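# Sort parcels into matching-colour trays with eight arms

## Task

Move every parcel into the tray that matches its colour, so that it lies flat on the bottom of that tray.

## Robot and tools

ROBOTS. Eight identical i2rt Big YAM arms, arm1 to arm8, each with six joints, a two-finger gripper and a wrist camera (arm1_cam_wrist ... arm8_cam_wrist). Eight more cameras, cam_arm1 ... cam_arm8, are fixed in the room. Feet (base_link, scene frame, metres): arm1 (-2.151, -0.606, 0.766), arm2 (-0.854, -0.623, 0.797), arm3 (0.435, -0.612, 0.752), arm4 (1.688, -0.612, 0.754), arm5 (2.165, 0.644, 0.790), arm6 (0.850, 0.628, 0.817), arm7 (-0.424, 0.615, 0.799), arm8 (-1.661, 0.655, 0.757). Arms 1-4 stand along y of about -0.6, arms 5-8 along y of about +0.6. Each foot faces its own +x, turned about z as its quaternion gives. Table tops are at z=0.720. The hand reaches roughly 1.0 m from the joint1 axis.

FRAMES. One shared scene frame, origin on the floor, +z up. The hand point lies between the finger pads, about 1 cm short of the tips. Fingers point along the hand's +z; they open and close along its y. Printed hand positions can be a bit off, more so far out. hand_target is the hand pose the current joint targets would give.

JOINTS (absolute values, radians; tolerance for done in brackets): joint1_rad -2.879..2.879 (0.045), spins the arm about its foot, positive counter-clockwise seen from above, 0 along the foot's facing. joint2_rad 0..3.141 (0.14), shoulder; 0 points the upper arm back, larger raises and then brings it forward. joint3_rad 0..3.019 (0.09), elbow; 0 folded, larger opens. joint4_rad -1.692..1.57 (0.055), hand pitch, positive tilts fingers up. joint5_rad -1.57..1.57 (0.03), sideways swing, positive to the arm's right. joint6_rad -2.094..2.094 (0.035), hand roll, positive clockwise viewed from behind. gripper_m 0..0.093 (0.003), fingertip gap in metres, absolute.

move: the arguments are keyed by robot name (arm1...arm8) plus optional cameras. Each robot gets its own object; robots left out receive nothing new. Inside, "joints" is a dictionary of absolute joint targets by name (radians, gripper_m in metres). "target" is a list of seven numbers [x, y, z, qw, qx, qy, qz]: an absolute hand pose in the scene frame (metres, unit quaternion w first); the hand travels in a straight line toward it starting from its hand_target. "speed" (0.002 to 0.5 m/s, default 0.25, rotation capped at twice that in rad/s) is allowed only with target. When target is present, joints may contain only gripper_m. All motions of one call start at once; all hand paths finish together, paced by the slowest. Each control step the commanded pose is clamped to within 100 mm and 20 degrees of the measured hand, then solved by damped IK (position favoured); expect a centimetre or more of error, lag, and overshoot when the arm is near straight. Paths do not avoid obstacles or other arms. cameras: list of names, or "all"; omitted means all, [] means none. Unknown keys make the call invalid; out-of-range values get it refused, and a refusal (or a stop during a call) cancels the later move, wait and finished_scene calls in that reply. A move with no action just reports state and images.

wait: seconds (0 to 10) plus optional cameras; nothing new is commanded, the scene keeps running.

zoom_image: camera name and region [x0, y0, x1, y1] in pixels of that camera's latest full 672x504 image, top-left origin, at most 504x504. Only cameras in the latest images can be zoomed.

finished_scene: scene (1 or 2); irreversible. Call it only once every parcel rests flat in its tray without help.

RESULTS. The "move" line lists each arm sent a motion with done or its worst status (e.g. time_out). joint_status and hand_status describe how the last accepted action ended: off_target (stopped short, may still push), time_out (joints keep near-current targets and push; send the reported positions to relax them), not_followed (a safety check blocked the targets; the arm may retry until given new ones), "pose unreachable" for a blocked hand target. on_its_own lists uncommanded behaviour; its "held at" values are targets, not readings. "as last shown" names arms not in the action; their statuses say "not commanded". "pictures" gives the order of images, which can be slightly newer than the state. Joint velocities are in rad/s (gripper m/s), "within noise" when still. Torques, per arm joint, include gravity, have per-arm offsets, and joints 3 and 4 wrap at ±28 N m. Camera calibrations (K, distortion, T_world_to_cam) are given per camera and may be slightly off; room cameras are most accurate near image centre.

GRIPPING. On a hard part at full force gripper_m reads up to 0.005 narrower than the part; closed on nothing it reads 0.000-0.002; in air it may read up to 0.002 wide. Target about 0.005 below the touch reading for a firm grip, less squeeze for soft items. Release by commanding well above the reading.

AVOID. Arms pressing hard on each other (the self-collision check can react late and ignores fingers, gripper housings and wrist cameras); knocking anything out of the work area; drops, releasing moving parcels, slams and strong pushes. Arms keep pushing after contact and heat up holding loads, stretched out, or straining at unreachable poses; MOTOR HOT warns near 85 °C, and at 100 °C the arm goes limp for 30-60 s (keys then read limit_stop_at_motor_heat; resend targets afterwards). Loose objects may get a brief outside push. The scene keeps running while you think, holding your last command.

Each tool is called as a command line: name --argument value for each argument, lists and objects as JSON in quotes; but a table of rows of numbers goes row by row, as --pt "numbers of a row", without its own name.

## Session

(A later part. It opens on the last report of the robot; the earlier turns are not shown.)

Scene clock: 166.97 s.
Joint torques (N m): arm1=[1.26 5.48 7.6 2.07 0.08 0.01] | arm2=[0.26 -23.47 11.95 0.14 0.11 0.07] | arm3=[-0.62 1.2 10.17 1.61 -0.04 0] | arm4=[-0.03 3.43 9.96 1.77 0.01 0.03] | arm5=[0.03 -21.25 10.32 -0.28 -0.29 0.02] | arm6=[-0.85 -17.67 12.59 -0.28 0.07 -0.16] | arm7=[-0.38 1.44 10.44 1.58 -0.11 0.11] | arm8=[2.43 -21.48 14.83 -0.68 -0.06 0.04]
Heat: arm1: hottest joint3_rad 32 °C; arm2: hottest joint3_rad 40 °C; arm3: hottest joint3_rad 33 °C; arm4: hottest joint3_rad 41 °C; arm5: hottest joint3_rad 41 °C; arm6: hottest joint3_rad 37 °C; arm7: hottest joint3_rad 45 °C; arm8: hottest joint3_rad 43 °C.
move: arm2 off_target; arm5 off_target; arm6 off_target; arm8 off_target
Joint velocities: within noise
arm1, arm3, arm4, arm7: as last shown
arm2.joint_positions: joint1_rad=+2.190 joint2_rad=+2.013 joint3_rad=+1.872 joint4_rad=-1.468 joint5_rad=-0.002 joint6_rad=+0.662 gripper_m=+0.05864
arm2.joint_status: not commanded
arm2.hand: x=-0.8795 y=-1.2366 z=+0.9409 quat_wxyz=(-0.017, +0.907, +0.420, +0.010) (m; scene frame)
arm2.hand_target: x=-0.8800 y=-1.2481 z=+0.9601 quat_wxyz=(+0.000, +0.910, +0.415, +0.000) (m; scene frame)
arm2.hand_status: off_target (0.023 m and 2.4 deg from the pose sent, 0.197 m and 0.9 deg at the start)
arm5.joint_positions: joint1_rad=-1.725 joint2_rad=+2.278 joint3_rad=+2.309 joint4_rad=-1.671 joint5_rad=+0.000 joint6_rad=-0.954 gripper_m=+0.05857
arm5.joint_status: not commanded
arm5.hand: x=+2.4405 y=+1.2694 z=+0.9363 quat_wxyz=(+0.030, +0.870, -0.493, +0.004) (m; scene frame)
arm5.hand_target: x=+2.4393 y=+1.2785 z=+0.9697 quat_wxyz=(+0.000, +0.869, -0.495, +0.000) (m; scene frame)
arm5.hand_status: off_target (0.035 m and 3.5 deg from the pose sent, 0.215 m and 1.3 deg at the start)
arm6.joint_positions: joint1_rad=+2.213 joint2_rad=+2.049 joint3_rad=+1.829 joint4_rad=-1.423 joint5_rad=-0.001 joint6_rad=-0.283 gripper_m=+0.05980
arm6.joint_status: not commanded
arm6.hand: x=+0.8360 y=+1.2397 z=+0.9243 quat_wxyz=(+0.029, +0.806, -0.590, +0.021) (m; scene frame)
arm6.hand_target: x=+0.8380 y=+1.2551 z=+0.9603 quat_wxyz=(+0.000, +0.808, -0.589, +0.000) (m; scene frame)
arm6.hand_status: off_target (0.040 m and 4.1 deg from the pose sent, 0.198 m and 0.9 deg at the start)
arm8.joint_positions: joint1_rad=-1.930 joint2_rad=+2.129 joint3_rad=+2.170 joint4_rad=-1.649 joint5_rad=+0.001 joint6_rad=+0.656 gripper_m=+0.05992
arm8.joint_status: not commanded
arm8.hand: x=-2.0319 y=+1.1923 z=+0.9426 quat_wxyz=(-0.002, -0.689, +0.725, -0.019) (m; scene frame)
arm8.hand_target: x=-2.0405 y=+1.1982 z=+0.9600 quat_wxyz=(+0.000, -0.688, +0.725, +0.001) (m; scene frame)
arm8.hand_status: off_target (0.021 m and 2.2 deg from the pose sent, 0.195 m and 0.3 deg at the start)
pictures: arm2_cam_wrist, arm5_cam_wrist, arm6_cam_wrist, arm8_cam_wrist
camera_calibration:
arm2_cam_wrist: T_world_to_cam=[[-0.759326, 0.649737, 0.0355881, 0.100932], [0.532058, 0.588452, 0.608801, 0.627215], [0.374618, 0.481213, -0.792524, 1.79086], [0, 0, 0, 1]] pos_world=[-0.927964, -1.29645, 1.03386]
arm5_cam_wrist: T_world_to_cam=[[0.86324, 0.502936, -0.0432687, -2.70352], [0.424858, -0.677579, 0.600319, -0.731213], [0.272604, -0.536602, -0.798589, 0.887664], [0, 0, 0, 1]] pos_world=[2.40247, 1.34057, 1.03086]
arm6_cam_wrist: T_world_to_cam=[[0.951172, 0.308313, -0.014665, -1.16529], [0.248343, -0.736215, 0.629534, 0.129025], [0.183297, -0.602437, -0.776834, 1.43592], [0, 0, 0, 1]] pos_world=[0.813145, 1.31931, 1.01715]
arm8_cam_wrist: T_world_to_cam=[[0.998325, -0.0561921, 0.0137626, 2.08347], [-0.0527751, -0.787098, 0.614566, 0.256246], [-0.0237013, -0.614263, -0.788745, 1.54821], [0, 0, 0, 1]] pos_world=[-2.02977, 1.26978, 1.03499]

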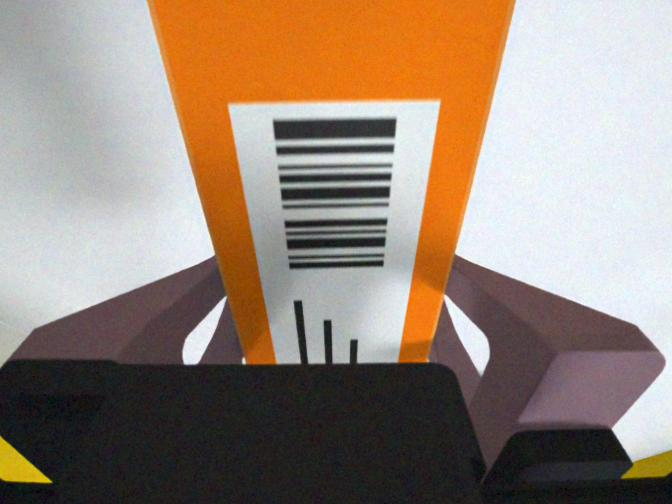

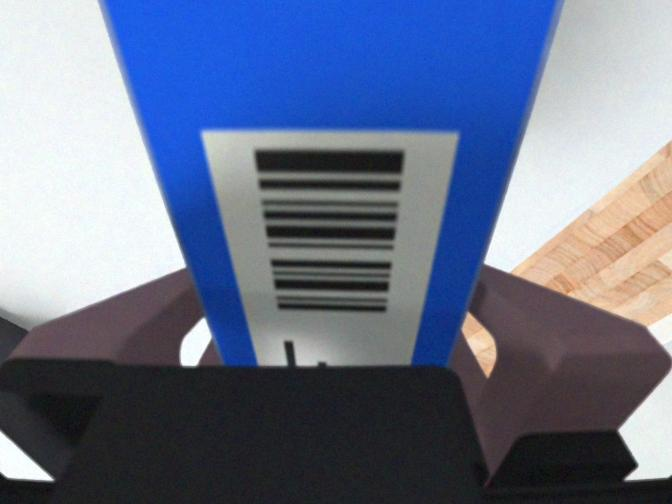

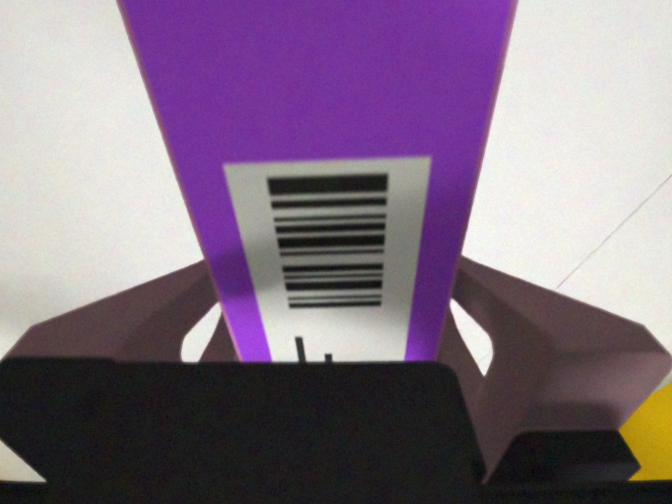

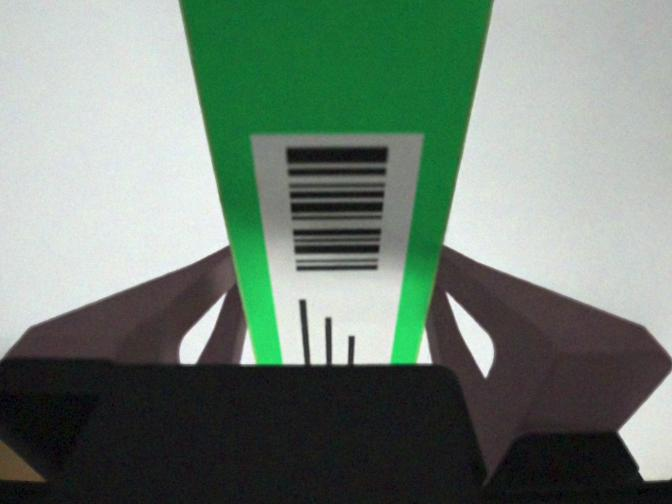

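move --arm8 '{"joints":{"joint2_rad":1.2,"joint3_rad":1.6,"joint4_rad":-1.68,"joint6_rad":0.9}}' --arm5 '{"joints":{"joint2_rad":1.4,"joint3_rad":1.6,"joint4_rad":-1.65,"joint6_rad":-0.9}}' --arm6 '{"joints":{"joint2_rad":1.4,"joint3_rad":1.6,"joint4_rad":-1.65,"joint6_rad":-0.9}}' --arm2 '{"joints":{"joint2_rad":1.4,"joint3_rad":1.6,"joint4_rad":-1.65,"joint6_rad":0.9}}' --cameras '[]'

move --arm8 '{"joints":{"joint1_rad":0.368}}' --arm5 '{"joints":{"joint1_rad":1.56}}' --arm6 '{"joints":{"joint1_rad":-1.164}}' --arm2 '{"joints":{"joint1_rad":-2.114}}' --cameras '[]'

move --arm8 '{"target":[-1.822,-0.01,0.92,0,0.7071,0.7071,0]}' --arm5 '{"target":[1.983,-0.01,0.92,0,0.7071,0.7071,0]}' --arm6 '{"target":[0.713,-0.01,0.92,0,0.7071,0.7071,0]}' --arm2 '{"target":[-0.19,-0.367,0.92,0,0,1,0]}' --cameras '["cam_arm1","cam_arm2","cam_arm3","cam_arm4"]'

Scene clock: 211.13 s.
Joint torques (N m): arm1=[1.38 5.54 7.54 1.95 0.11 -0.01] | arm2=[0.26 -13.04 8.69 0.51 0.13 0.07] | arm3=[-0.62 1.32 10.15 1.63 -0.05 0.01] | arm4=[-0.03 3.43 9.96 1.77 0.01 0.03] | arm5=[0.09 -9.7 7.56 0.81 -0.3 0.04] | arm6=[-0.85 -7.47 8.99 0.13 0.03 -0.16] | arm7=[-0.32 1.49 10.44 1.55 -0.1 0.11] | arm8=[2.08 -6.42 9.47 0.18 -0.06 0.03]
Heat: arm1: hottest joint3_rad 32 °C; arm2: hottest joint3_rad 41 °C; arm3: hottest joint3_rad 33 °C; arm4: hottest joint3_rad 41 °C; arm5: hottest joint3_rad 45 °C; arm6: hottest joint3_rad 42 °C; arm7: hottest joint3_rad 46 °C; arm8: hottest joint3_rad 47 °C.
move: arm2 done; arm5 done; arm6 done; arm8 done
Joint velocities: within noise
arm1, arm3, arm4, arm7: as last shown
arm2.joint_positions: joint1_rad=+2.190 joint2_rad=+1.400 joint3_rad=+1.597 joint4_rad=-1.645 joint5_rad=-0.002 joint6_rad=+0.887 gripper_m=+0.05864
arm2.joint_status: all done
arm2.hand: x=-0.8719 y=-1.0520 z=+1.1430 quat_wxyz=(+0.057, +0.947, +0.315, -0.021) (m; scene frame)
arm2.hand_target: x=-0.8719 y=-1.0513 z=+1.1440 quat_wxyz=(+0.056, +0.949, +0.309, -0.021) (m; scene frame)
arm2.hand_status: not commanded
arm5.joint_positions: joint1_rad=-1.725 joint2_rad=+1.405 joint3_rad=+1.592 joint4_rad=-1.657 joint5_rad=+0.000 joint6_rad=-0.910 gripper_m=+0.05856
arm5.joint_status: all done
arm5.hand: x=+2.3357 y=+1.0319 z=+1.1351 quat_wxyz=(-0.054, +0.858, -0.511, -0.006) (m; scene frame)
arm5.hand_target: x=+2.3338 y=+1.0350 z=+1.1405 quat_wxyz=(-0.063, +0.856, -0.513, -0.009) (m; scene frame)
arm5.hand_status: not commanded
arm6.joint_positions: joint1_rad=+2.213 joint2_rad=+1.393 joint3_rad=+1.593 joint4_rad=-1.645 joint5_rad=-0.001 joint6_rad=-0.890 gripper_m=+0.05977
arm6.joint_status: all done
arm6.hand: x=+0.8405 y=+1.0551 z=+1.1646 quat_wxyz=(-0.059, +0.945, -0.322, -0.022) (m; scene frame)
arm6.hand_target: x=+0.8422 y=+1.0565 z=+1.1640 quat_wxyz=(-0.057, +0.946, -0.319, -0.020) (m; scene frame)
arm6.hand_status: not commanded
arm8.joint_positions: joint1_rad=-1.930 joint2_rad=+1.196 joint3_rad=+1.601 joint4_rad=-1.675 joint5_rad=+0.001 joint6_rad=+0.892 gripper_m=+0.05992
arm8.joint_status: all done
arm8.hand: x=-1.8713 y=+0.9606 z=+1.1806 quat_wxyz=(+0.006, -0.592, +0.792, +0.149) (m; scene frame)
arm8.hand_target: x=-1.8730 y=+0.9591 z=+1.1784 quat_wxyz=(+0.004, -0.592, +0.793, +0.144) (m; scene frame)
arm8.hand_status: not commanded
pictures: none
No camera images: "cameras" was empty.

Scene clock: 214.97 s.
Joint torques (N m): arm1=[1.26 5.48 7.54 1.98 0.08 0] | arm2=[0.5 -12.92 8.7 0.53 -0.01 0.05] | arm3=[-0.62 1.2 10.17 1.59 -0.04 0] | arm4=[-0.03 3.43 9.96 1.77 0.01 0.03] | arm5=[-0.79 -9.47 7.42 0.8 -0.18 0.03] | arm6=[0.03 -7.94 8.96 0.14 -0.09 -0.16] | arm7=[-0.21 1.67 10.45 1.62 -0.09 0.12] | arm8=[1.55 -6.65 9.63 0.1 0.02 0.03]
Heat: arm1: hottest joint3_rad 32 °C; arm2: hottest joint3_rad 40 °C; arm3: hottest joint3_rad 33 °C; arm4: hottest joint3_rad 41 °C; arm5: hottest joint3_rad 44 °C; arm6: hottest joint3_rad 41 °C; arm7: hottest joint3_rad 46 °C; arm8: hottest joint3_rad 46 °C.
move: arm2 done; arm5 done; arm6 done; arm8 done
Joint velocities: within noise
arm1.joint_positions: joint1_rad=+0.458 joint2_rad=+0.456 joint3_rad=+1.438 joint4_rad=-1.139 joint5_rad=+0.063 joint6_rad=-0.074 gripper_m=+0.09396
arm1.joint_status: not commanded
arm1.hand: x=-1.9866 y=-0.6052 z=+1.4040 quat_wxyz=(-0.650, +0.024, -0.759, +0.041) (m; scene frame)
arm1.hand_target: x=-1.9921 y=-0.6053 z=+1.4119 quat_wxyz=(-0.658, +0.023, -0.752, +0.041) (m; scene frame)
arm1.hand_status: not commanded
arm2.joint_positions: joint1_rad=-2.117 joint2_rad=+1.400 joint3_rad=+1.597 joint4_rad=-1.645 joint5_rad=+0.002 joint6_rad=+0.888 gripper_m=+0.05878
arm2.joint_status: all done
arm2.hand: x=-0.4527 y=-0.4714 z=+1.1435 quat_wxyz=(-0.050, -0.259, -0.964, -0.036) (m; scene frame)
arm2.hand_target: x=-0.4541 y=-0.4700 z=+1.1445 quat_wxyz=(-0.048, -0.263, -0.963, -0.036) (m; scene frame)
arm2.hand_status: not commanded
arm3.joint_positions: joint1_rad=+0.288 joint2_rad=+0.566 joint3_rad=+1.355 joint4_rad=-1.309 joint5_rad=+0.227 joint6_rad=-0.408 gripper_m=+0.09396
arm3.joint_status: not commanded
arm3.hand: x=+0.2384 y=-0.5089 z=+1.2929 quat_wxyz=(-0.272, +0.862, -0.018, -0.428) (m; scene frame)
arm3.hand_target: x=+0.2407 y=-0.5098 z=+1.3061 quat_wxyz=(-0.276, +0.854, -0.020, -0.440) (m; scene frame)
arm3.hand_status: not commanded
arm4.joint_positions: joint1_rad=-0.202 joint2_rad=+0.526 joint3_rad=+1.372 joint4_rad=-1.530 joint5_rad=+0.176 joint6_rad=+0.279 gripper_m=+0.09396
arm4.joint_status: not commanded
arm4.hand: x=+1.8391 y=-0.5129 z=+1.2624 quat_wxyz=(-0.405, +0.175, -0.887, -0.138) (m; scene frame)
arm4.hand_target: x=+1.8372 y=-0.5146 z=+1.2716 quat_wxyz=(-0.414, +0.173, -0.882, -0.143) (m; scene frame)
arm4.hand_status: not commanded
arm5.joint_positions: joint1_rad=+1.563 joint2_rad=+1.406 joint3_rad=+1.592 joint4_rad=-1.657 joint5_rad=-0.003 joint6_rad=-0.909 gripper_m=+0.05855
arm5.joint_status: all done
arm5.hand: x=+2.0500 y=+0.2308 z=+1.1287 quat_wxyz=(+0.011, +0.449, +0.893, -0.045) (m; scene frame)
arm5.hand_target: x=+2.0482 y=+0.2294 z=+1.1345 quat_wxyz=(+0.013, +0.453, +0.889, -0.056) (m; scene frame)
arm5.hand_status: not commanded
arm6.joint_positions: joint1_rad=-1.173 joint2_rad=+1.398 joint3_rad=+1.593 joint4_rad=-1.645 joint5_rad=+0.002 joint6_rad=-0.892 gripper_m=+0.05998
arm6.joint_status: all done
arm6.hand: x=+0.7564 y=+0.2106 z=+1.1624 quat_wxyz=(-0.013, -0.434, -0.899, +0.059) (m; scene frame)
arm6.hand_target: x=+0.7601 y=+0.2096 z=+1.1641 quat_wxyz=(-0.013, -0.426, -0.903, +0.059) (m; scene frame)
arm6.hand_status: not commanded
arm7.joint_positions: joint1_rad=-0.316 joint2_rad=+0.535 joint3_rad=+1.368 joint4_rad=-1.177 joint5_rad=-0.073 joint6_rad=-0.126 gripper_m=+0.09396
arm7.joint_status: not commanded
arm7.hand: x=-0.2873 y=+0.4416 z=+1.3804 quat_wxyz=(-0.508, -0.311, -0.757, +0.270) (m; scene frame)
arm7.hand_target: x=-0.2897 y=+0.4449 z=+1.3917 quat_wxyz=(-0.517, -0.307, -0.750, +0.275) (m; scene frame)
arm7.hand_status: not commanded
arm8.joint_positions: joint1_rad=+0.371 joint2_rad=+1.197 joint3_rad=+1.601 joint4_rad=-1.675 joint5_rad=-0.002 joint6_rad=+0.893 gripper_m=+0.05992
arm8.joint_status: all done
arm8.hand: x=-1.7477 y=+0.2953 z=+1.1811 quat_wxyz=(-0.135, -0.965, -0.217, +0.065) (m; scene frame)
arm8.hand_target: x=-1.7488 y=+0.2960 z=+1.1791 quat_wxyz=(-0.131, -0.966, -0.213, +0.064) (m; scene frame)
arm8.hand_status: not commanded
pictures: none
No camera images: "cameras" was empty.

Scene clock: 218.37 s.
Joint torques (N m): arm1=[1.38 5.54 7.62 1.96 0.11 0.02] | arm2=[0.56 -25.88 12.21 0.16 0.16 -0.2] | arm3=[-0.56 1.14 10.15 1.62 -0.05 0] | arm4=[-0.03 3.43 9.96 1.77 0.01 0.03] | arm5=[-0.73 -19.25 10.37 -0.4 -0.2 0.04] | arm6=[-0.09 -15.62 12.6 -0.03 0 -0.01] | arm7=[-0.38 1.61 10.48 1.58 -0.09 0.12] | arm8=[2.43 -20.89 14.91 -0.59 0.01 -0.11]
Heat: arm1: hottest joint3_rad 32 °C; arm2: hottest joint3_rad 41 °C; arm3: hottest joint3_rad 33 °C; arm4: hottest joint3_rad 41 °C; arm5: hottest joint3_rad 44 °C; arm6: hottest joint3_rad 41 °C; arm7: hottest joint3_rad 46 °C; arm8: hottest joint3_rad 46 °C.
move: arm2 off_target; arm5 off_target; arm6 off_target; arm8 off_target
Joint velocities: within noise
arm1, arm3, arm4, arm7: as last shown
arm2.joint_positions: joint1_rad=-2.117 joint2_rad=+2.301 joint3_rad=+2.284 joint4_rad=-1.576 joint5_rad=-0.002 joint6_rad=+0.383 gripper_m=+0.05877
arm2.joint_status: not commanded
arm2.hand: x=-0.1984 y=-0.3737 z=+0.9125 quat_wxyz=(+0.011, -0.010, -1.000, +0.002) (m; scene frame)
arm2.hand_target: x=-0.1906 y=-0.3670 z=+0.9200 quat_wxyz=(-0.001, +0.000, -1.000, +0.000) (m; scene frame)
arm2.hand_status: off_target (0.013 m and 1.7 deg from the pose sent, 0.360 m and 30.9 deg at the start)
arm5.joint_positions: joint1_rad=+1.563 joint2_rad=+2.181 joint3_rad=+2.067 joint4_rad=-1.493 joint5_rad=+0.003 joint6_rad=-0.280 gripper_m=+0.05857
arm5.joint_status: not commanded
arm5.hand: x=+1.9865 y=+0.0025 z=+0.8989 quat_wxyz=(-0.011, +0.703, +0.711, +0.018) (m; scene frame)
arm5.hand_target: x=+1.9833 y=-0.0090 z=+0.9200 quat_wxyz=(+0.000, +0.707, +0.707, +0.000) (m; scene frame)
arm5.hand_status: off_target (0.025 m and 2.5 deg from the pose sent, 0.326 m and 37.0 deg at the start)
arm6.joint_positions: joint1_rad=-1.171 joint2_rad=+2.106 joint3_rad=+1.875 joint4_rad=-1.381 joint5_rad=+0.000 joint6_rad=-0.221 gripper_m=+0.06001
arm6.joint_status: not commanded
arm6.hand: x=+0.7129 y=+0.0085 z=+0.9055 quat_wxyz=(+0.011, -0.706, -0.708, -0.018) (m; scene frame)
arm6.hand_target: x=+0.7132 y=-0.0089 z=+0.9203 quat_wxyz=(+0.000, -0.707, -0.707, +0.000) (m; scene frame)
arm6.hand_status: off_target (0.023 m and 2.4 deg from the pose sent, 0.331 m and 39.1 deg at the start)
arm8.joint_positions: joint1_rad=+0.364 joint2_rad=+2.192 joint3_rad=+2.190 joint4_rad=-1.596 joint5_rad=-0.003 joint6_rad=-0.228 gripper_m=+0.05992
arm8.joint_status: not commanded
arm8.hand: x=-1.8222 y=+0.0021 z=+0.9107 quat_wxyz=(+0.005, -0.712, -0.702, -0.012) (m; scene frame)
arm8.hand_target: x=-1.8218 y=-0.0093 z=+0.9201 quat_wxyz=(+0.000, -0.707, -0.707, +0.001) (m; scene frame)
arm8.hand_status: off_target (0.015 m and 1.7 deg from the pose sent, 0.409 m and 66.7 deg at the start)
pictures: cam_arm1, cam_arm2, cam_arm3, cam_arm4

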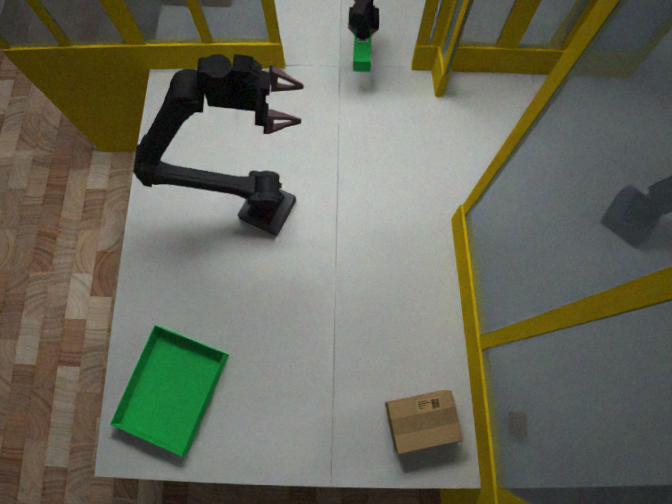

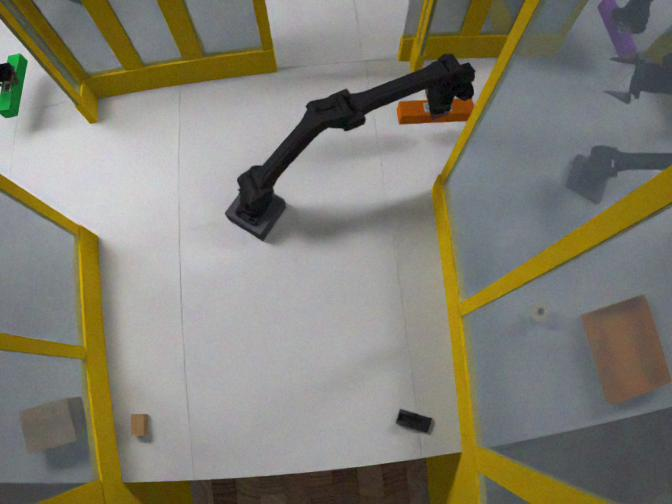

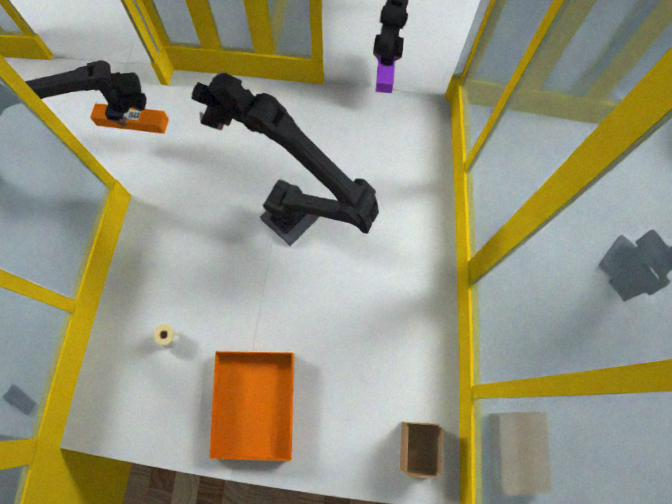

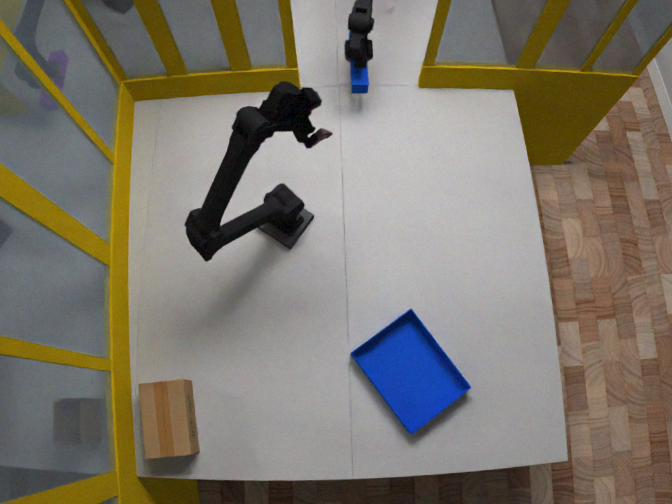

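move --arm8 '{"target":[-1.822,-0.01,0.762,0,-0.7071,-0.7071,0],"speed":0.12}' --arm5 '{"target":[1.983,-0.01,0.765,0,0.7071,0.7071,0],"speed":0.12}' --arm6 '{"target":[0.713,-0.01,0.765,0,-0.7071,-0.7071,0],"speed":0.12}' --arm2 '{"target":[-0.19,-0.367,0.762,0,0,-1,0],"speed":0.12}' --cameras '[]'

move --arm8 '{"joints":{"gripper_m":0.09}}' --arm5 '{"joints":{"gripper_m":0.09}}' --arm6 '{"joints":{"gripper_m":0.09}}' --arm2 '{"joints":{"gripper_m":0.09}}' --cameras '[]'

move --arm8 '{"target":[-1.822,-0.01,0.95,0,-0.7071,-0.7071,0]}' --arm5 '{"target":[1.983,-0.01,0.95,0,0.7071,0.7071,0]}' --arm6 '{"target":[0.713,-0.01,0.95,0,-0.7071,-0.7071,0]}' --arm2 '{"target":[-0.19,-0.367,0.95,0,0,-1,0]}' --cameras '[]'

move --arm8 '{"joints":{"joint2_rad":0.6,"joint3_rad":1.45,"joint4_rad":-1.5}}' --arm5 '{"joints":{"joint2_rad":0.6,"joint3_rad":1.45,"joint4_rad":-1.5}}' --arm6 '{"joints":{"joint2_rad":0.6,"joint3_rad":1.45,"joint4_rad":-1.5}}' --arm2 '{"joints":{"joint2_rad":0.6,"joint3_rad":1.45,"joint4_rad":-1.5}}' --cameras '["cam_arm1","cam_arm3","cam_arm4"]'

Scene clock: 241.63 s.
Joint torques (N m): arm1=[0.97 5.83 7.46 1.95 0.07 0.01] | arm2=[0.67 -26.64 8.34 0.91 0.16 -0.2] | arm3=[-0.67 1.32 10.17 1.59 -0.05 0] | arm4=[-0.03 3.43 9.96 1.76 0.01 0.03] | arm5=[-0.91 -18.9 6.54 0.58 -0.14 0.04] | arm6=[-0.09 -16.62 7.8 0.54 0.02 0] | arm7=[-0.26 1.61 10.44 1.58 -0.09 0.12] | arm8=[2.2 -21.89 9.62 0.29 0 -0.11]
Heat: arm1: hottest joint3_rad 32 °C; arm2: hottest joint3_rad 45 °C; arm3: hottest joint3_rad 33 °C; arm4: hottest joint3_rad 42 °C; arm5: hottest joint3_rad 44 °C; arm6: hottest joint3_rad 41 °C; arm7: hottest joint3_rad 46 °C; arm8: hottest joint3_rad 43 °C.
move: arm2 done; arm5 done; arm6 done; arm8 done
Joint velocities: within noise
arm1, arm3, arm4, arm7: as last shown
arm2.joint_positions: joint1_rad=-2.117 joint2_rad=+2.400 joint3_rad=+2.084 joint4_rad=-1.258 joint5_rad=-0.002 joint6_rad=+0.382 gripper_m=+0.05877
arm2.joint_status: not commanded
arm2.hand: x=-0.1913 y=-0.3708 z=+0.7688 quat_wxyz=(+0.002, -0.009, -1.000, -0.001) (m; scene frame)
arm2.hand_target: x=-0.1901 y=-0.3669 z=+0.7621 quat_wxyz=(+0.000, +0.000, -1.000, +0.000) (m; scene frame)
arm2.hand_status: done (0.008 m and 1.1 deg from the pose sent, 0.151 m and 1.7 deg at the start)
arm5.joint_positions: joint1_rad=+1.563 joint2_rad=+2.297 joint3_rad=+1.901 joint4_rad=-1.189 joint5_rad=+0.002 joint6_rad=-0.279 gripper_m=+0.05857
arm5.joint_status: not commanded
arm5.hand: x=+1.9851 y=-0.0042 z=+0.7609 quat_wxyz=(-0.005, +0.704, +0.711, +0.009) (m; scene frame)
arm5.hand_target: x=+1.9830 y=-0.0100 z=+0.7652 quat_wxyz=(+0.000, +0.707, +0.707, +0.000) (m; scene frame)
arm5.hand_status: done (0.007 m and 1.4 deg from the pose sent, 0.135 m and 2.5 deg at the start)
arm6.joint_positions: joint1_rad=-1.171 joint2_rad=+2.263 joint3_rad=+1.763 joint4_rad=-1.083 joint5_rad=+0.000 joint6_rad=-0.220 gripper_m=+0.06001
arm6.joint_status: not commanded
arm6.hand: x=+0.7100 y=-0.0042 z=+0.7667 quat_wxyz=(+0.003, -0.706, -0.708, -0.005) (m; scene frame)
arm6.hand_target: x=+0.7130 y=-0.0099 z=+0.7651 quat_wxyz=(+0.000, -0.707, -0.707, +0.000) (m; scene frame)
arm6.hand_status: done (0.007 m and 0.7 deg from the pose sent, 0.142 m and 2.4 deg at the start)
arm8.joint_positions: joint1_rad=+0.364 joint2_rad=+2.276 joint3_rad=+1.966 joint4_rad=-1.261 joint5_rad=-0.003 joint6_rad=-0.229 gripper_m=+0.05992
arm8.joint_status: not commanded
arm8.hand: x=-1.8245 y=-0.0075 z=+0.7705 quat_wxyz=(-0.002, -0.712, -0.702, +0.000) (m; scene frame)
arm8.hand_target: x=-1.8220 y=-0.0099 z=+0.7622 quat_wxyz=(+0.000, -0.707, -0.707, +0.000) (m; scene frame)
arm8.hand_status: done (0.009 m and 0.8 deg from the pose sent, 0.149 m and 1.7 deg at the start)
pictures: none
No camera images: "cameras" was empty.

Scene clock: 242.27 s.
Joint torques (N m): arm1=[1.55 5.66 7.51 1.91 0.06 0] | arm2=[0.67 -26.7 8.34 0.91 0.16 -0.19] | arm3=[-0.62 1.2 10.17 1.62 -0.06 -0.01] | arm4=[-0.03 3.43 9.95 1.77 0.01 0.03] | arm5=[-1.14 -19.66 6.67 0.66 -0.13 0.05] | arm6=[-0.15 -16.56 7.77 0.54 0.02 0] | arm7=[-0.21 1.61 10.43 1.57 -0.09 0.12] | arm8=[2.37 -21.95 9.65 0.29 0.01 -0.11]
Heat: arm1: hottest joint3_rad 32 °C; arm2: hottest joint3_rad 45 °C; arm3: hottest joint3_rad 33 °C; arm4: hottest joint3_rad 42 °C; arm5: hottest joint3_rad 44 °C; arm6: hottest joint3_rad 41 °C; arm7: hottest joint3_rad 46 °C; arm8: hottest joint3_rad 43 °C.
move: arm2 done; arm5 done; arm6 done; arm8 done
Joint velocities: within noise
arm1, arm3, arm4, arm7: as last shown
arm2.joint_positions: joint1_rad=-2.117 joint2_rad=+2.400 joint3_rad=+2.084 joint4_rad=-1.258 joint5_rad=-0.002 joint6_rad=+0.382 gripper_m=+0.08981
arm2.joint_status: all done
arm2.hand: x=-0.1913 y=-0.3708 z=+0.7688 quat_wxyz=(+0.002, -0.009, -1.000, -0.001) (m; scene frame)
arm2.hand_target: x=-0.1901 y=-0.3669 z=+0.7621 quat_wxyz=(+0.000, +0.000, -1.000, +0.000) (m; scene frame)
arm2.hand_status: not commanded
arm5.joint_positions: joint1_rad=+1.563 joint2_rad=+2.297 joint3_rad=+1.901 joint4_rad=-1.189 joint5_rad=+0.002 joint6_rad=-0.279 gripper_m=+0.08978
arm5.joint_status: all done
arm5.hand: x=+1.9851 y=-0.0042 z=+0.7609 quat_wxyz=(-0.005, +0.704, +0.711, +0.009) (m; scene frame)
arm5.hand_target: x=+1.9830 y=-0.0100 z=+0.7652 quat_wxyz=(+0.000, +0.707, +0.707, +0.000) (m; scene frame)
arm5.hand_status: not commanded
arm6.joint_positions: joint1_rad=-1.171 joint2_rad=+2.263 joint3_rad=+1.763 joint4_rad=-1.083 joint5_rad=+0.000 joint6_rad=-0.220 gripper_m=+0.08978
arm6.joint_status: all done
arm6.hand: x=+0.7100 y=-0.0042 z=+0.7667 quat_wxyz=(+0.003, -0.706, -0.708, -0.005) (m; scene frame)
arm6.hand_target: x=+0.7130 y=-0.0099 z=+0.7651 quat_wxyz=(+0.000, -0.707, -0.707, +0.000) (m; scene frame)
arm6.hand_status: not commanded
arm8.joint_positions: joint1_rad=+0.364 joint2_rad=+2.276 joint3_rad=+1.966 joint4_rad=-1.261 joint5_rad=-0.003 joint6_rad=-0.229 gripper_m=+0.08983
arm8.joint_status: all done
arm8.hand: x=-1.8245 y=-0.0075 z=+0.7705 quat_wxyz=(-0.002, -0.712, -0.702, +0.000) (m; scene frame)
arm8.hand_target: x=-1.8220 y=-0.0099 z=+0.7622 quat_wxyz=(+0.000, -0.707, -0.707, +0.000) (m; scene frame)
arm8.hand_status: not commanded
pictures: none
No camera images: "cameras" was empty.

Scene clock: 244.20 s.
Joint torques (N m): arm1=[1.38 5.6 7.58 1.98 0.1 0] | arm2=[0.73 -25.52 12.22 0.1 0.16 -0.19] | arm3=[-0.5 1.14 10.21 1.62 -0.04 -0.01] | arm4=[-0.03 3.43 9.96 1.77 0.01 0.03] | arm5=[-1.08 -18.32 10.22 -0.13 -0.17 0.01] | arm6=[-0.15 -16.79 12.56 -0.24 0 -0.01] | arm7=[-0.32 1.79 10.48 1.61 -0.08 0.12] | arm8=[2.32 -20.48 14.68 -0.58 0 -0.1]
Heat: arm1: hottest joint3_rad 32 °C; arm2: hottest joint3_rad 45 °C; arm3: hottest joint3_rad 33 °C; arm4: hottest joint3_rad 42 °C; arm5: hottest joint3_rad 44 °C; arm6: hottest joint3_rad 41 °C; arm7: hottest joint3_rad 46 °C; arm8: hottest joint2_rad 43 °C.
move: arm2 done; arm5 off_target; arm6 off_target; arm8 off_target
Joint velocities: within noise
arm1, arm3, arm4, arm7: as last shown
arm2.joint_positions: joint1_rad=-2.117 joint2_rad=+2.305 joint3_rad=+2.380 joint4_rad=-1.661 joint5_rad=-0.002 joint6_rad=+0.382 gripper_m=+0.08992
arm2.joint_status: not commanded
arm2.hand: x=-0.1971 y=-0.3732 z=+0.9462 quat_wxyz=(+0.008, -0.009, -1.000, +0.001) (m; scene frame)
arm2.hand_target: x=-0.1905 y=-0.3670 z=+0.9500 quat_wxyz=(-0.001, +0.000, -1.000, +0.000) (m; scene frame)
arm2.hand_status: done (0.010 m and 1.4 deg from the pose sent, 0.181 m and 1.1 deg at the start)
arm5.joint_positions: joint1_rad=+1.563 joint2_rad=+2.169 joint3_rad=+2.143 joint4_rad=-1.570 joint5_rad=+0.002 joint6_rad=-0.279 gripper_m=+0.08988
arm5.joint_status: not commanded
arm5.hand: x=+1.9861 y=+0.0006 z=+0.9348 quat_wxyz=(-0.008, +0.704, +0.711, +0.014) (m; scene frame)
arm5.hand_target: x=+1.9832 y=-0.0093 z=+0.9501 quat_wxyz=(+0.000, +0.707, +0.707, +0.000) (m; scene frame)
arm5.hand_status: off_target (0.019 m and 2.0 deg from the pose sent, 0.189 m and 1.4 deg at the start)
arm6.joint_positions: joint1_rad=-1.171 joint2_rad=+2.107 joint3_rad=+1.932 joint4_rad=-1.446 joint5_rad=+0.000 joint6_rad=-0.220 gripper_m=+0.08988
arm6.joint_status: not commanded
arm6.hand: x=+0.7123 y=+0.0058 z=+0.9265 quat_wxyz=(+0.013, -0.706, -0.708, -0.021) (m; scene frame)
arm6.hand_target: x=+0.7132 y=-0.0087 z=+0.9502 quat_wxyz=(+0.000, -0.707, -0.707, +0.000) (m; scene frame)
arm6.hand_status: off_target (0.028 m and 2.9 deg from the pose sent, 0.183 m and 0.7 deg at the start; pose on its path clipped on 7 of 58 steps)
arm8.joint_positions: joint1_rad=+0.364 joint2_rad=+2.187 joint3_rad=+2.276 joint4_rad=-1.670 joint5_rad=-0.003 joint6_rad=-0.229 gripper_m=+0.08993
arm8.joint_status: not commanded
arm8.hand: x=-1.8225 y=+0.0010 z=+0.9466 quat_wxyz=(+0.001, -0.712, -0.702, -0.005) (m; scene frame)
arm8.hand_target: x=-1.8218 y=-0.0093 z=+0.9498 quat_wxyz=(-0.002, -0.707, -0.707, +0.003) (m; scene frame)
arm8.hand_status: off_target (0.012 m and 0.9 deg from the pose sent, 0.180 m and 0.8 deg at the start; pose on its path clipped on 6 of 58 steps; a joint's target at an end of its range on 28 of 58 steps)
pictures: none
No camera images: "cameras" was empty.

Scene clock: 246.40 s.
Joint torques (N m): arm1=[1.2 5.36 7.58 1.91 0.09 0.02] | arm2=[0.73 2.55 6.86 2.19 0.14 -0.22] | arm3=[-0.62 1.26 10.17 1.59 -0.04 0.01] | arm4=[-0.03 3.43 9.96 1.77 0.01 0.03] | arm5=[-1.55 4.13 6.04 1.89 -0.13 0.04] | arm6=[-0.15 4.07 7.13 1.17 0.01 0.01] | arm7=[-0.26 1.55 10.48 1.63 -0.09 0.11] | arm8=[2.43 3.66 7.83 1.61 0.02 -0.11]
Heat: arm1: hottest joint3_rad 32 °C; arm2: hottest joint3_rad 45 °C; arm3: hottest joint3_rad 33 °C; arm4: hottest joint3_rad 42 °C; arm5: hottest joint3_rad 43 °C; arm6: hottest joint3_rad 41 °C; arm7: hottest joint3_rad 46 °C; arm8: hottest joint3_rad 43 °C.
move: arm2 done; arm5 done; arm6 done; arm8 done
Joint velocities: within noise
arm1, arm3, arm4, arm7: as last shown
arm2.joint_positions: joint1_rad=-2.117 joint2_rad=+0.601 joint3_rad=+1.451 joint4_rad=-1.509 joint5_rad=-0.002 joint6_rad=+0.382 gripper_m=+0.08992
arm2.joint_status: all done
arm2.hand: x=-0.6722 y=-0.5545 z=+1.3342 quat_wxyz=(-0.409, -0.008, -0.898, -0.162) (m; scene frame)
arm2.hand_target: x=-0.6714 y=-0.5536 z=+1.3358 quat_wxyz=(-0.414, -0.001, -0.896, -0.160) (m; scene frame)
arm2.hand_status: not commanded
arm5.joint_positions: joint1_rad=+1.563 joint2_rad=+0.602 joint3_rad=+1.445 joint4_rad=-1.510 joint5_rad=+0.002 joint6_rad=-0.279 gripper_m=+0.08988
arm5.joint_status: all done
arm5.hand: x=+2.1100 y=+0.4524 z=+1.3227 quat_wxyz=(+0.212, +0.635, +0.640, -0.378) (m; scene frame)
arm5.hand_target: x=+2.1100 y=+0.4526 z=+1.3274 quat_wxyz=(+0.218, +0.635, +0.634, -0.384) (m; scene frame)
arm5.hand_status: not commanded
arm6.joint_positions: joint1_rad=-1.171 joint2_rad=+0.590 joint3_rad=+1.447 joint4_rad=-1.495 joint5_rad=+0.000 joint6_rad=-0.220 gripper_m=+0.08988
arm6.joint_status: all done
arm6.hand: x=+0.8085 y=+0.4403 z=+1.3571 quat_wxyz=(-0.242, -0.631, -0.632, +0.380) (m; scene frame)
arm6.hand_target: x=+0.8091 y=+0.4372 z=+1.3557 quat_wxyz=(-0.241, -0.633, -0.634, +0.373) (m; scene frame)
arm6.hand_status: not commanded
arm8.joint_positions: joint1_rad=+0.364 joint2_rad=+0.598 joint3_rad=+1.453 joint4_rad=-1.511 joint5_rad=-0.003 joint6_rad=-0.229 gripper_m=+0.08993
arm8.joint_status: all done
arm8.hand: x=-1.7072 y=+0.4686 z=+1.2956 quat_wxyz=(-0.232, -0.638, -0.631, +0.376) (m; scene frame)
arm8.hand_target: x=-1.7074 y=+0.4659 z=+1.2961 quat_wxyz=(-0.232, -0.633, -0.633, +0.379) (m; scene frame)
arm8.hand_status: not commanded
pictures: cam_arm1, cam_arm3, cam_arm4

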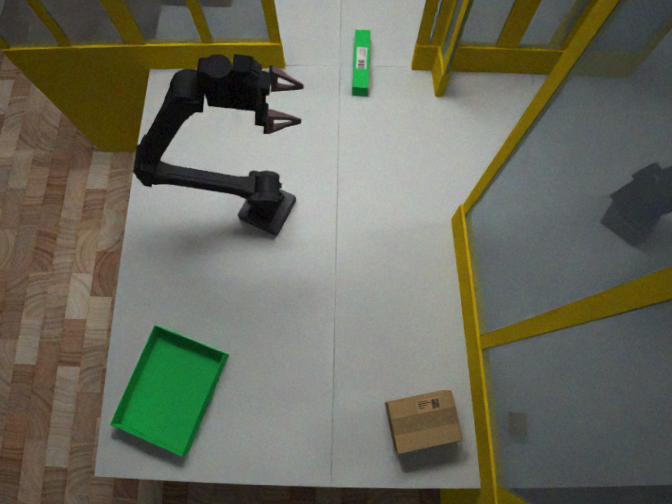

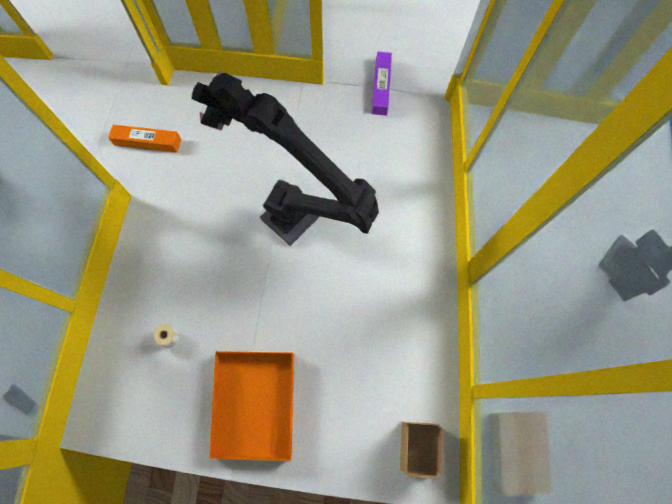

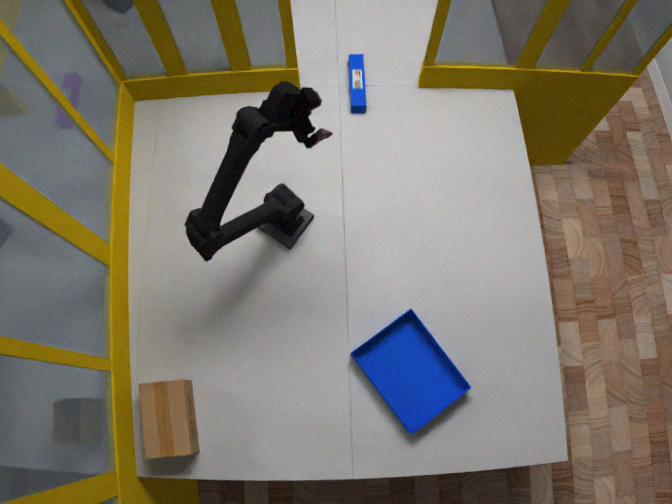

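move --arm1 '{"joints":{"joint1_rad":1.492,"joint2_rad":1.4,"joint3_rad":1.6,"joint4_rad":-1.65,"joint5_rad":0,"joint6_rad":-0.5,"gripper_m":0.09}}' --arm4 '{"joints":{"joint1_rad":0.166,"joint2_rad":1.4,"joint3_rad":1.6,"joint4_rad":-1.65,"joint5_rad":0,"joint6_rad":-0.454,"gripper_m":0.09}}' --arm3 '{"joints":{"joint1_rad":0.241,"joint2_rad":1.4,"joint3_rad":1.6,"joint4_rad":-1.65,"joint5_rad":0,"joint6_rad":-0.37,"gripper_m":0.09}}' --cameras '[]'

move --arm1 '{"target":[-1.821,0.002,0.88,0,-0.7071,0.7071,0]}' --arm4 '{"target":[1.988,0.004,0.88,0,-0.7071,0.7071,0]}' --arm3 '{"target":[-0.198,-0.366,0.88,0,-1,0,0]}' --cameras '["arm1_cam_wrist","arm4_cam_wrist","arm3_cam_wrist"]'

Scene clock: 262.13 s.
Joint torques (N m): arm1=[1.26 -9.93 9.29 0.05 0.02 -0.06] | arm2=[0.67 2.55 6.86 2.18 0.14 -0.22] | arm3=[-1.96 -14.74 11.17 -0.14 -0.3 0.12] | arm4=[1.73 -9.93 11.28 -0.02 -0.19 -0.02] | arm5=[-1.2 3.66 5.89 1.96 -0.15 0.05] | arm6=[-0.09 4.07 7.15 1.17 0.01 0.01] | arm7=[-0.32 1.61 10.47 1.63 -0.1 0.11] | arm8=[2.26 3.84 7.86 1.52 0.01 -0.09]
Heat: arm1: hottest joint3_rad 33 °C; arm2: hottest joint3_rad 41 °C; arm3: hottest joint3_rad 33 °C; arm4: hottest joint3_rad 42 °C; arm5: hottest joint3_rad 42 °C; arm6: hottest joint3_rad 39 °C; arm7: hottest joint3_rad 46 °C; arm8: hottest joint3_rad 41 °C.
move: arm1 done; arm3 done; arm4 done
Joint velocities: within noise
arm1.joint_positions: joint1_rad=+1.488 joint2_rad=+1.398 joint3_rad=+1.593 joint4_rad=-1.638 joint5_rad=+0.001 joint6_rad=-0.492 gripper_m=+0.09014
arm1.joint_status: all done
arm1.hand: x=-1.9435 y=-0.2273 z=+1.1081 quat_wxyz=(-0.059, +0.701, -0.711, -0.013) (m; scene frame)
arm1.hand_target: x=-1.9457 y=-0.2274 z=+1.1098 quat_wxyz=(-0.056, +0.705, -0.707, -0.012) (m; scene frame)
arm1.hand_status: not commanded
arm2, arm5, arm6, arm7, arm8: as last shown
arm3.joint_positions: joint1_rad=+0.257 joint2_rad=+1.421 joint3_rad=+1.578 joint4_rad=-1.639 joint5_rad=+0.004 joint6_rad=-0.386 gripper_m=+0.09006
arm3.joint_status: all done
arm3.hand: x=+0.0290 y=-0.4631 z=+1.0801 quat_wxyz=(-0.021, +0.999, +0.016, -0.038) (m; scene frame)
arm3.hand_target: x=+0.0342 y=-0.4587 z=+1.0972 quat_wxyz=(-0.025, +0.998, +0.000, -0.053) (m; scene frame)
arm3.hand_status: not commanded
arm4.joint_positions: joint1_rad=+0.153 joint2_rad=+1.405 joint3_rad=+1.589 joint4_rad=-1.639 joint5_rad=+0.002 joint6_rad=-0.445 gripper_m=+0.09012
arm4.joint_status: all done
arm4.hand: x=+1.8857 y=-0.2244 z=+1.0884 quat_wxyz=(-0.047, +0.699, -0.714, -0.018) (m; scene frame)
arm4.hand_target: x=+1.8795 y=-0.2230 z=+1.0948 quat_wxyz=(-0.050, +0.706, -0.706, -0.021) (m; scene frame)
arm4.hand_status: not commanded
pictures: none
No camera images: "cameras" was empty.

Scene clock: 264.53 s.
Joint torques (N m): arm1=[1.49 -19.78 12.41 -0.23 -0.07 -0.06] | arm2=[0.67 2.55 6.87 2.18 0.15 -0.22] | arm3=[-2.02 -24 14.09 -0.29 -0.3 0.1] | arm4=[1.44 -17.55 14.6 -0.24 -0.02 0] | arm5=[-0.91 3.55 5.97 1.89 -0.13 0.09] | arm6=[-0.09 4.01 7.13 1.17 0.01 0.01] | arm7=[-0.21 1.67 10.47 1.59 -0.09 0.13] | arm8=[2.32 3.72 7.72 1.54 0.02 -0.09]
Heat: arm1: hottest joint3_rad 33 °C; arm2: hottest joint3_rad 41 °C; arm3: hottest joint3_rad 33 °C; arm4: hottest joint3_rad 42 °C; arm5: hottest joint3_rad 41 °C; arm6: hottest joint3_rad 39 °C; arm7: hottest joint3_rad 46 °C; arm8: hottest joint3_rad 41 °C.
move: arm1 off_target; arm3 off_target; arm4 off_target
Joint velocities: within noise
arm1.joint_positions: joint1_rad=+1.488 joint2_rad=+2.211 joint3_rad=+2.118 joint4_rad=-1.489 joint5_rad=-0.005 joint6_rad=-0.493 gripper_m=+0.09014
arm1.joint_status: not commanded
arm1.hand: x=-1.8220 y=-0.0102 z=+0.8734 quat_wxyz=(+0.008, +0.702, -0.712, +0.004) (m; scene frame)
arm1.hand_target: x=-1.8213 y=+0.0015 z=+0.8800 quat_wxyz=(-0.001, +0.707, -0.707, +0.000) (m; scene frame)
arm1.hand_status: off_target (0.014 m and 1.3 deg from the pose sent, 0.346 m and 6.9 deg at the start)
arm2, arm5, arm6, arm7, arm8: as last shown
arm3.joint_positions: joint1_rad=+0.253 joint2_rad=+2.183 joint3_rad=+2.064 joint4_rad=-1.490 joint5_rad=-0.003 joint6_rad=-0.386 gripper_m=+0.09006
arm3.joint_status: not commanded
arm3.hand: x=-0.1879 y=-0.3799 z=+0.8599 quat_wxyz=(+0.006, +1.000, +0.014, +0.020) (m; scene frame)
arm3.hand_target: x=-0.1968 y=-0.3663 z=+0.8800 quat_wxyz=(+0.000, +1.000, +0.000, -0.001) (m; scene frame)
arm3.hand_status: off_target (0.026 m and 2.9 deg from the pose sent, 0.318 m and 5.3 deg at the start)
arm4.joint_positions: joint1_rad=+0.154 joint2_rad=+2.163 joint3_rad=+2.091 joint4_rad=-1.498 joint5_rad=+0.004 joint6_rad=-0.445 gripper_m=+0.09012
arm4.joint_status: not commanded
arm4.hand: x=+1.9907 y=-0.0113 z=+0.8772 quat_wxyz=(+0.007, +0.700, -0.714, +0.001) (m; scene frame)
arm4.hand_target: x=+1.9876 y=+0.0034 z=+0.8801 quat_wxyz=(-0.001, +0.707, -0.707, +0.000) (m; scene frame)
arm4.hand_status: off_target (0.016 m and 1.4 deg from the pose sent, 0.326 m and 5.9 deg at the start)
pictures: arm1_cam_wrist, arm3_cam_wrist, arm4_cam_wrist
camera_calibration:
arm1_cam_wrist: T_world_to_cam=[[0.999496, -0.0300534, -0.0102585, 1.8308], [-0.018251, -0.807996, 0.588905, -0.551106], [-0.0259874, -0.58842, -0.808137, 0.779063], [0, 0, 0, 1]] pos_world=[-1.81969, 0.0681467, 0.97292]
arm3_cam_wrist: T_world_to_cam=[[-0.0230436, 0.999732, -0.00209377, 0.376096], [0.788805, 0.0194684, 0.614335, -0.36678], [0.614211, 0.0125049, -0.789043, 0.9227], [0, 0, 0, 1]] pos_world=[-0.268748, -0.380393, 0.954163]
arm4_cam_wrist: T_world_to_cam=[[0.999981, -0.00523835, 0.00325564, -1.99615], [-0.00614987, -0.806859, 0.590712, -0.510296], [-0.000467511, -0.590721, -0.806876, 0.826904], [0, 0, 0, 1]] pos_world=[1.99336, 0.0662759, 0.975145]

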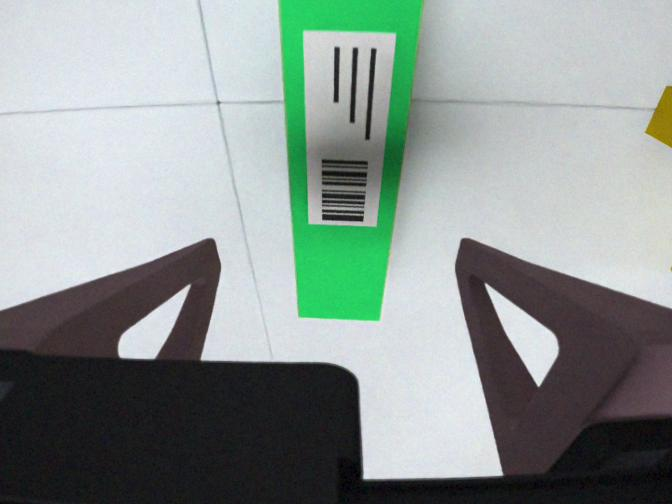

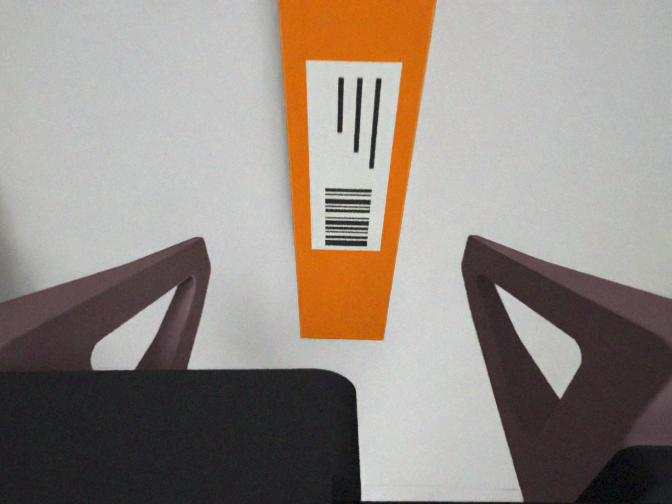

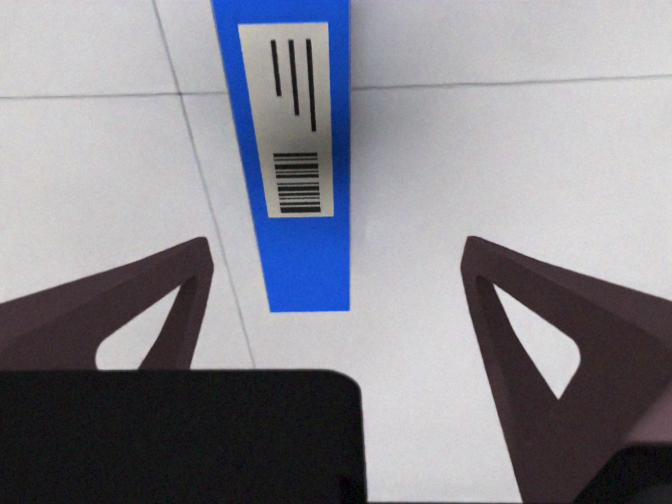

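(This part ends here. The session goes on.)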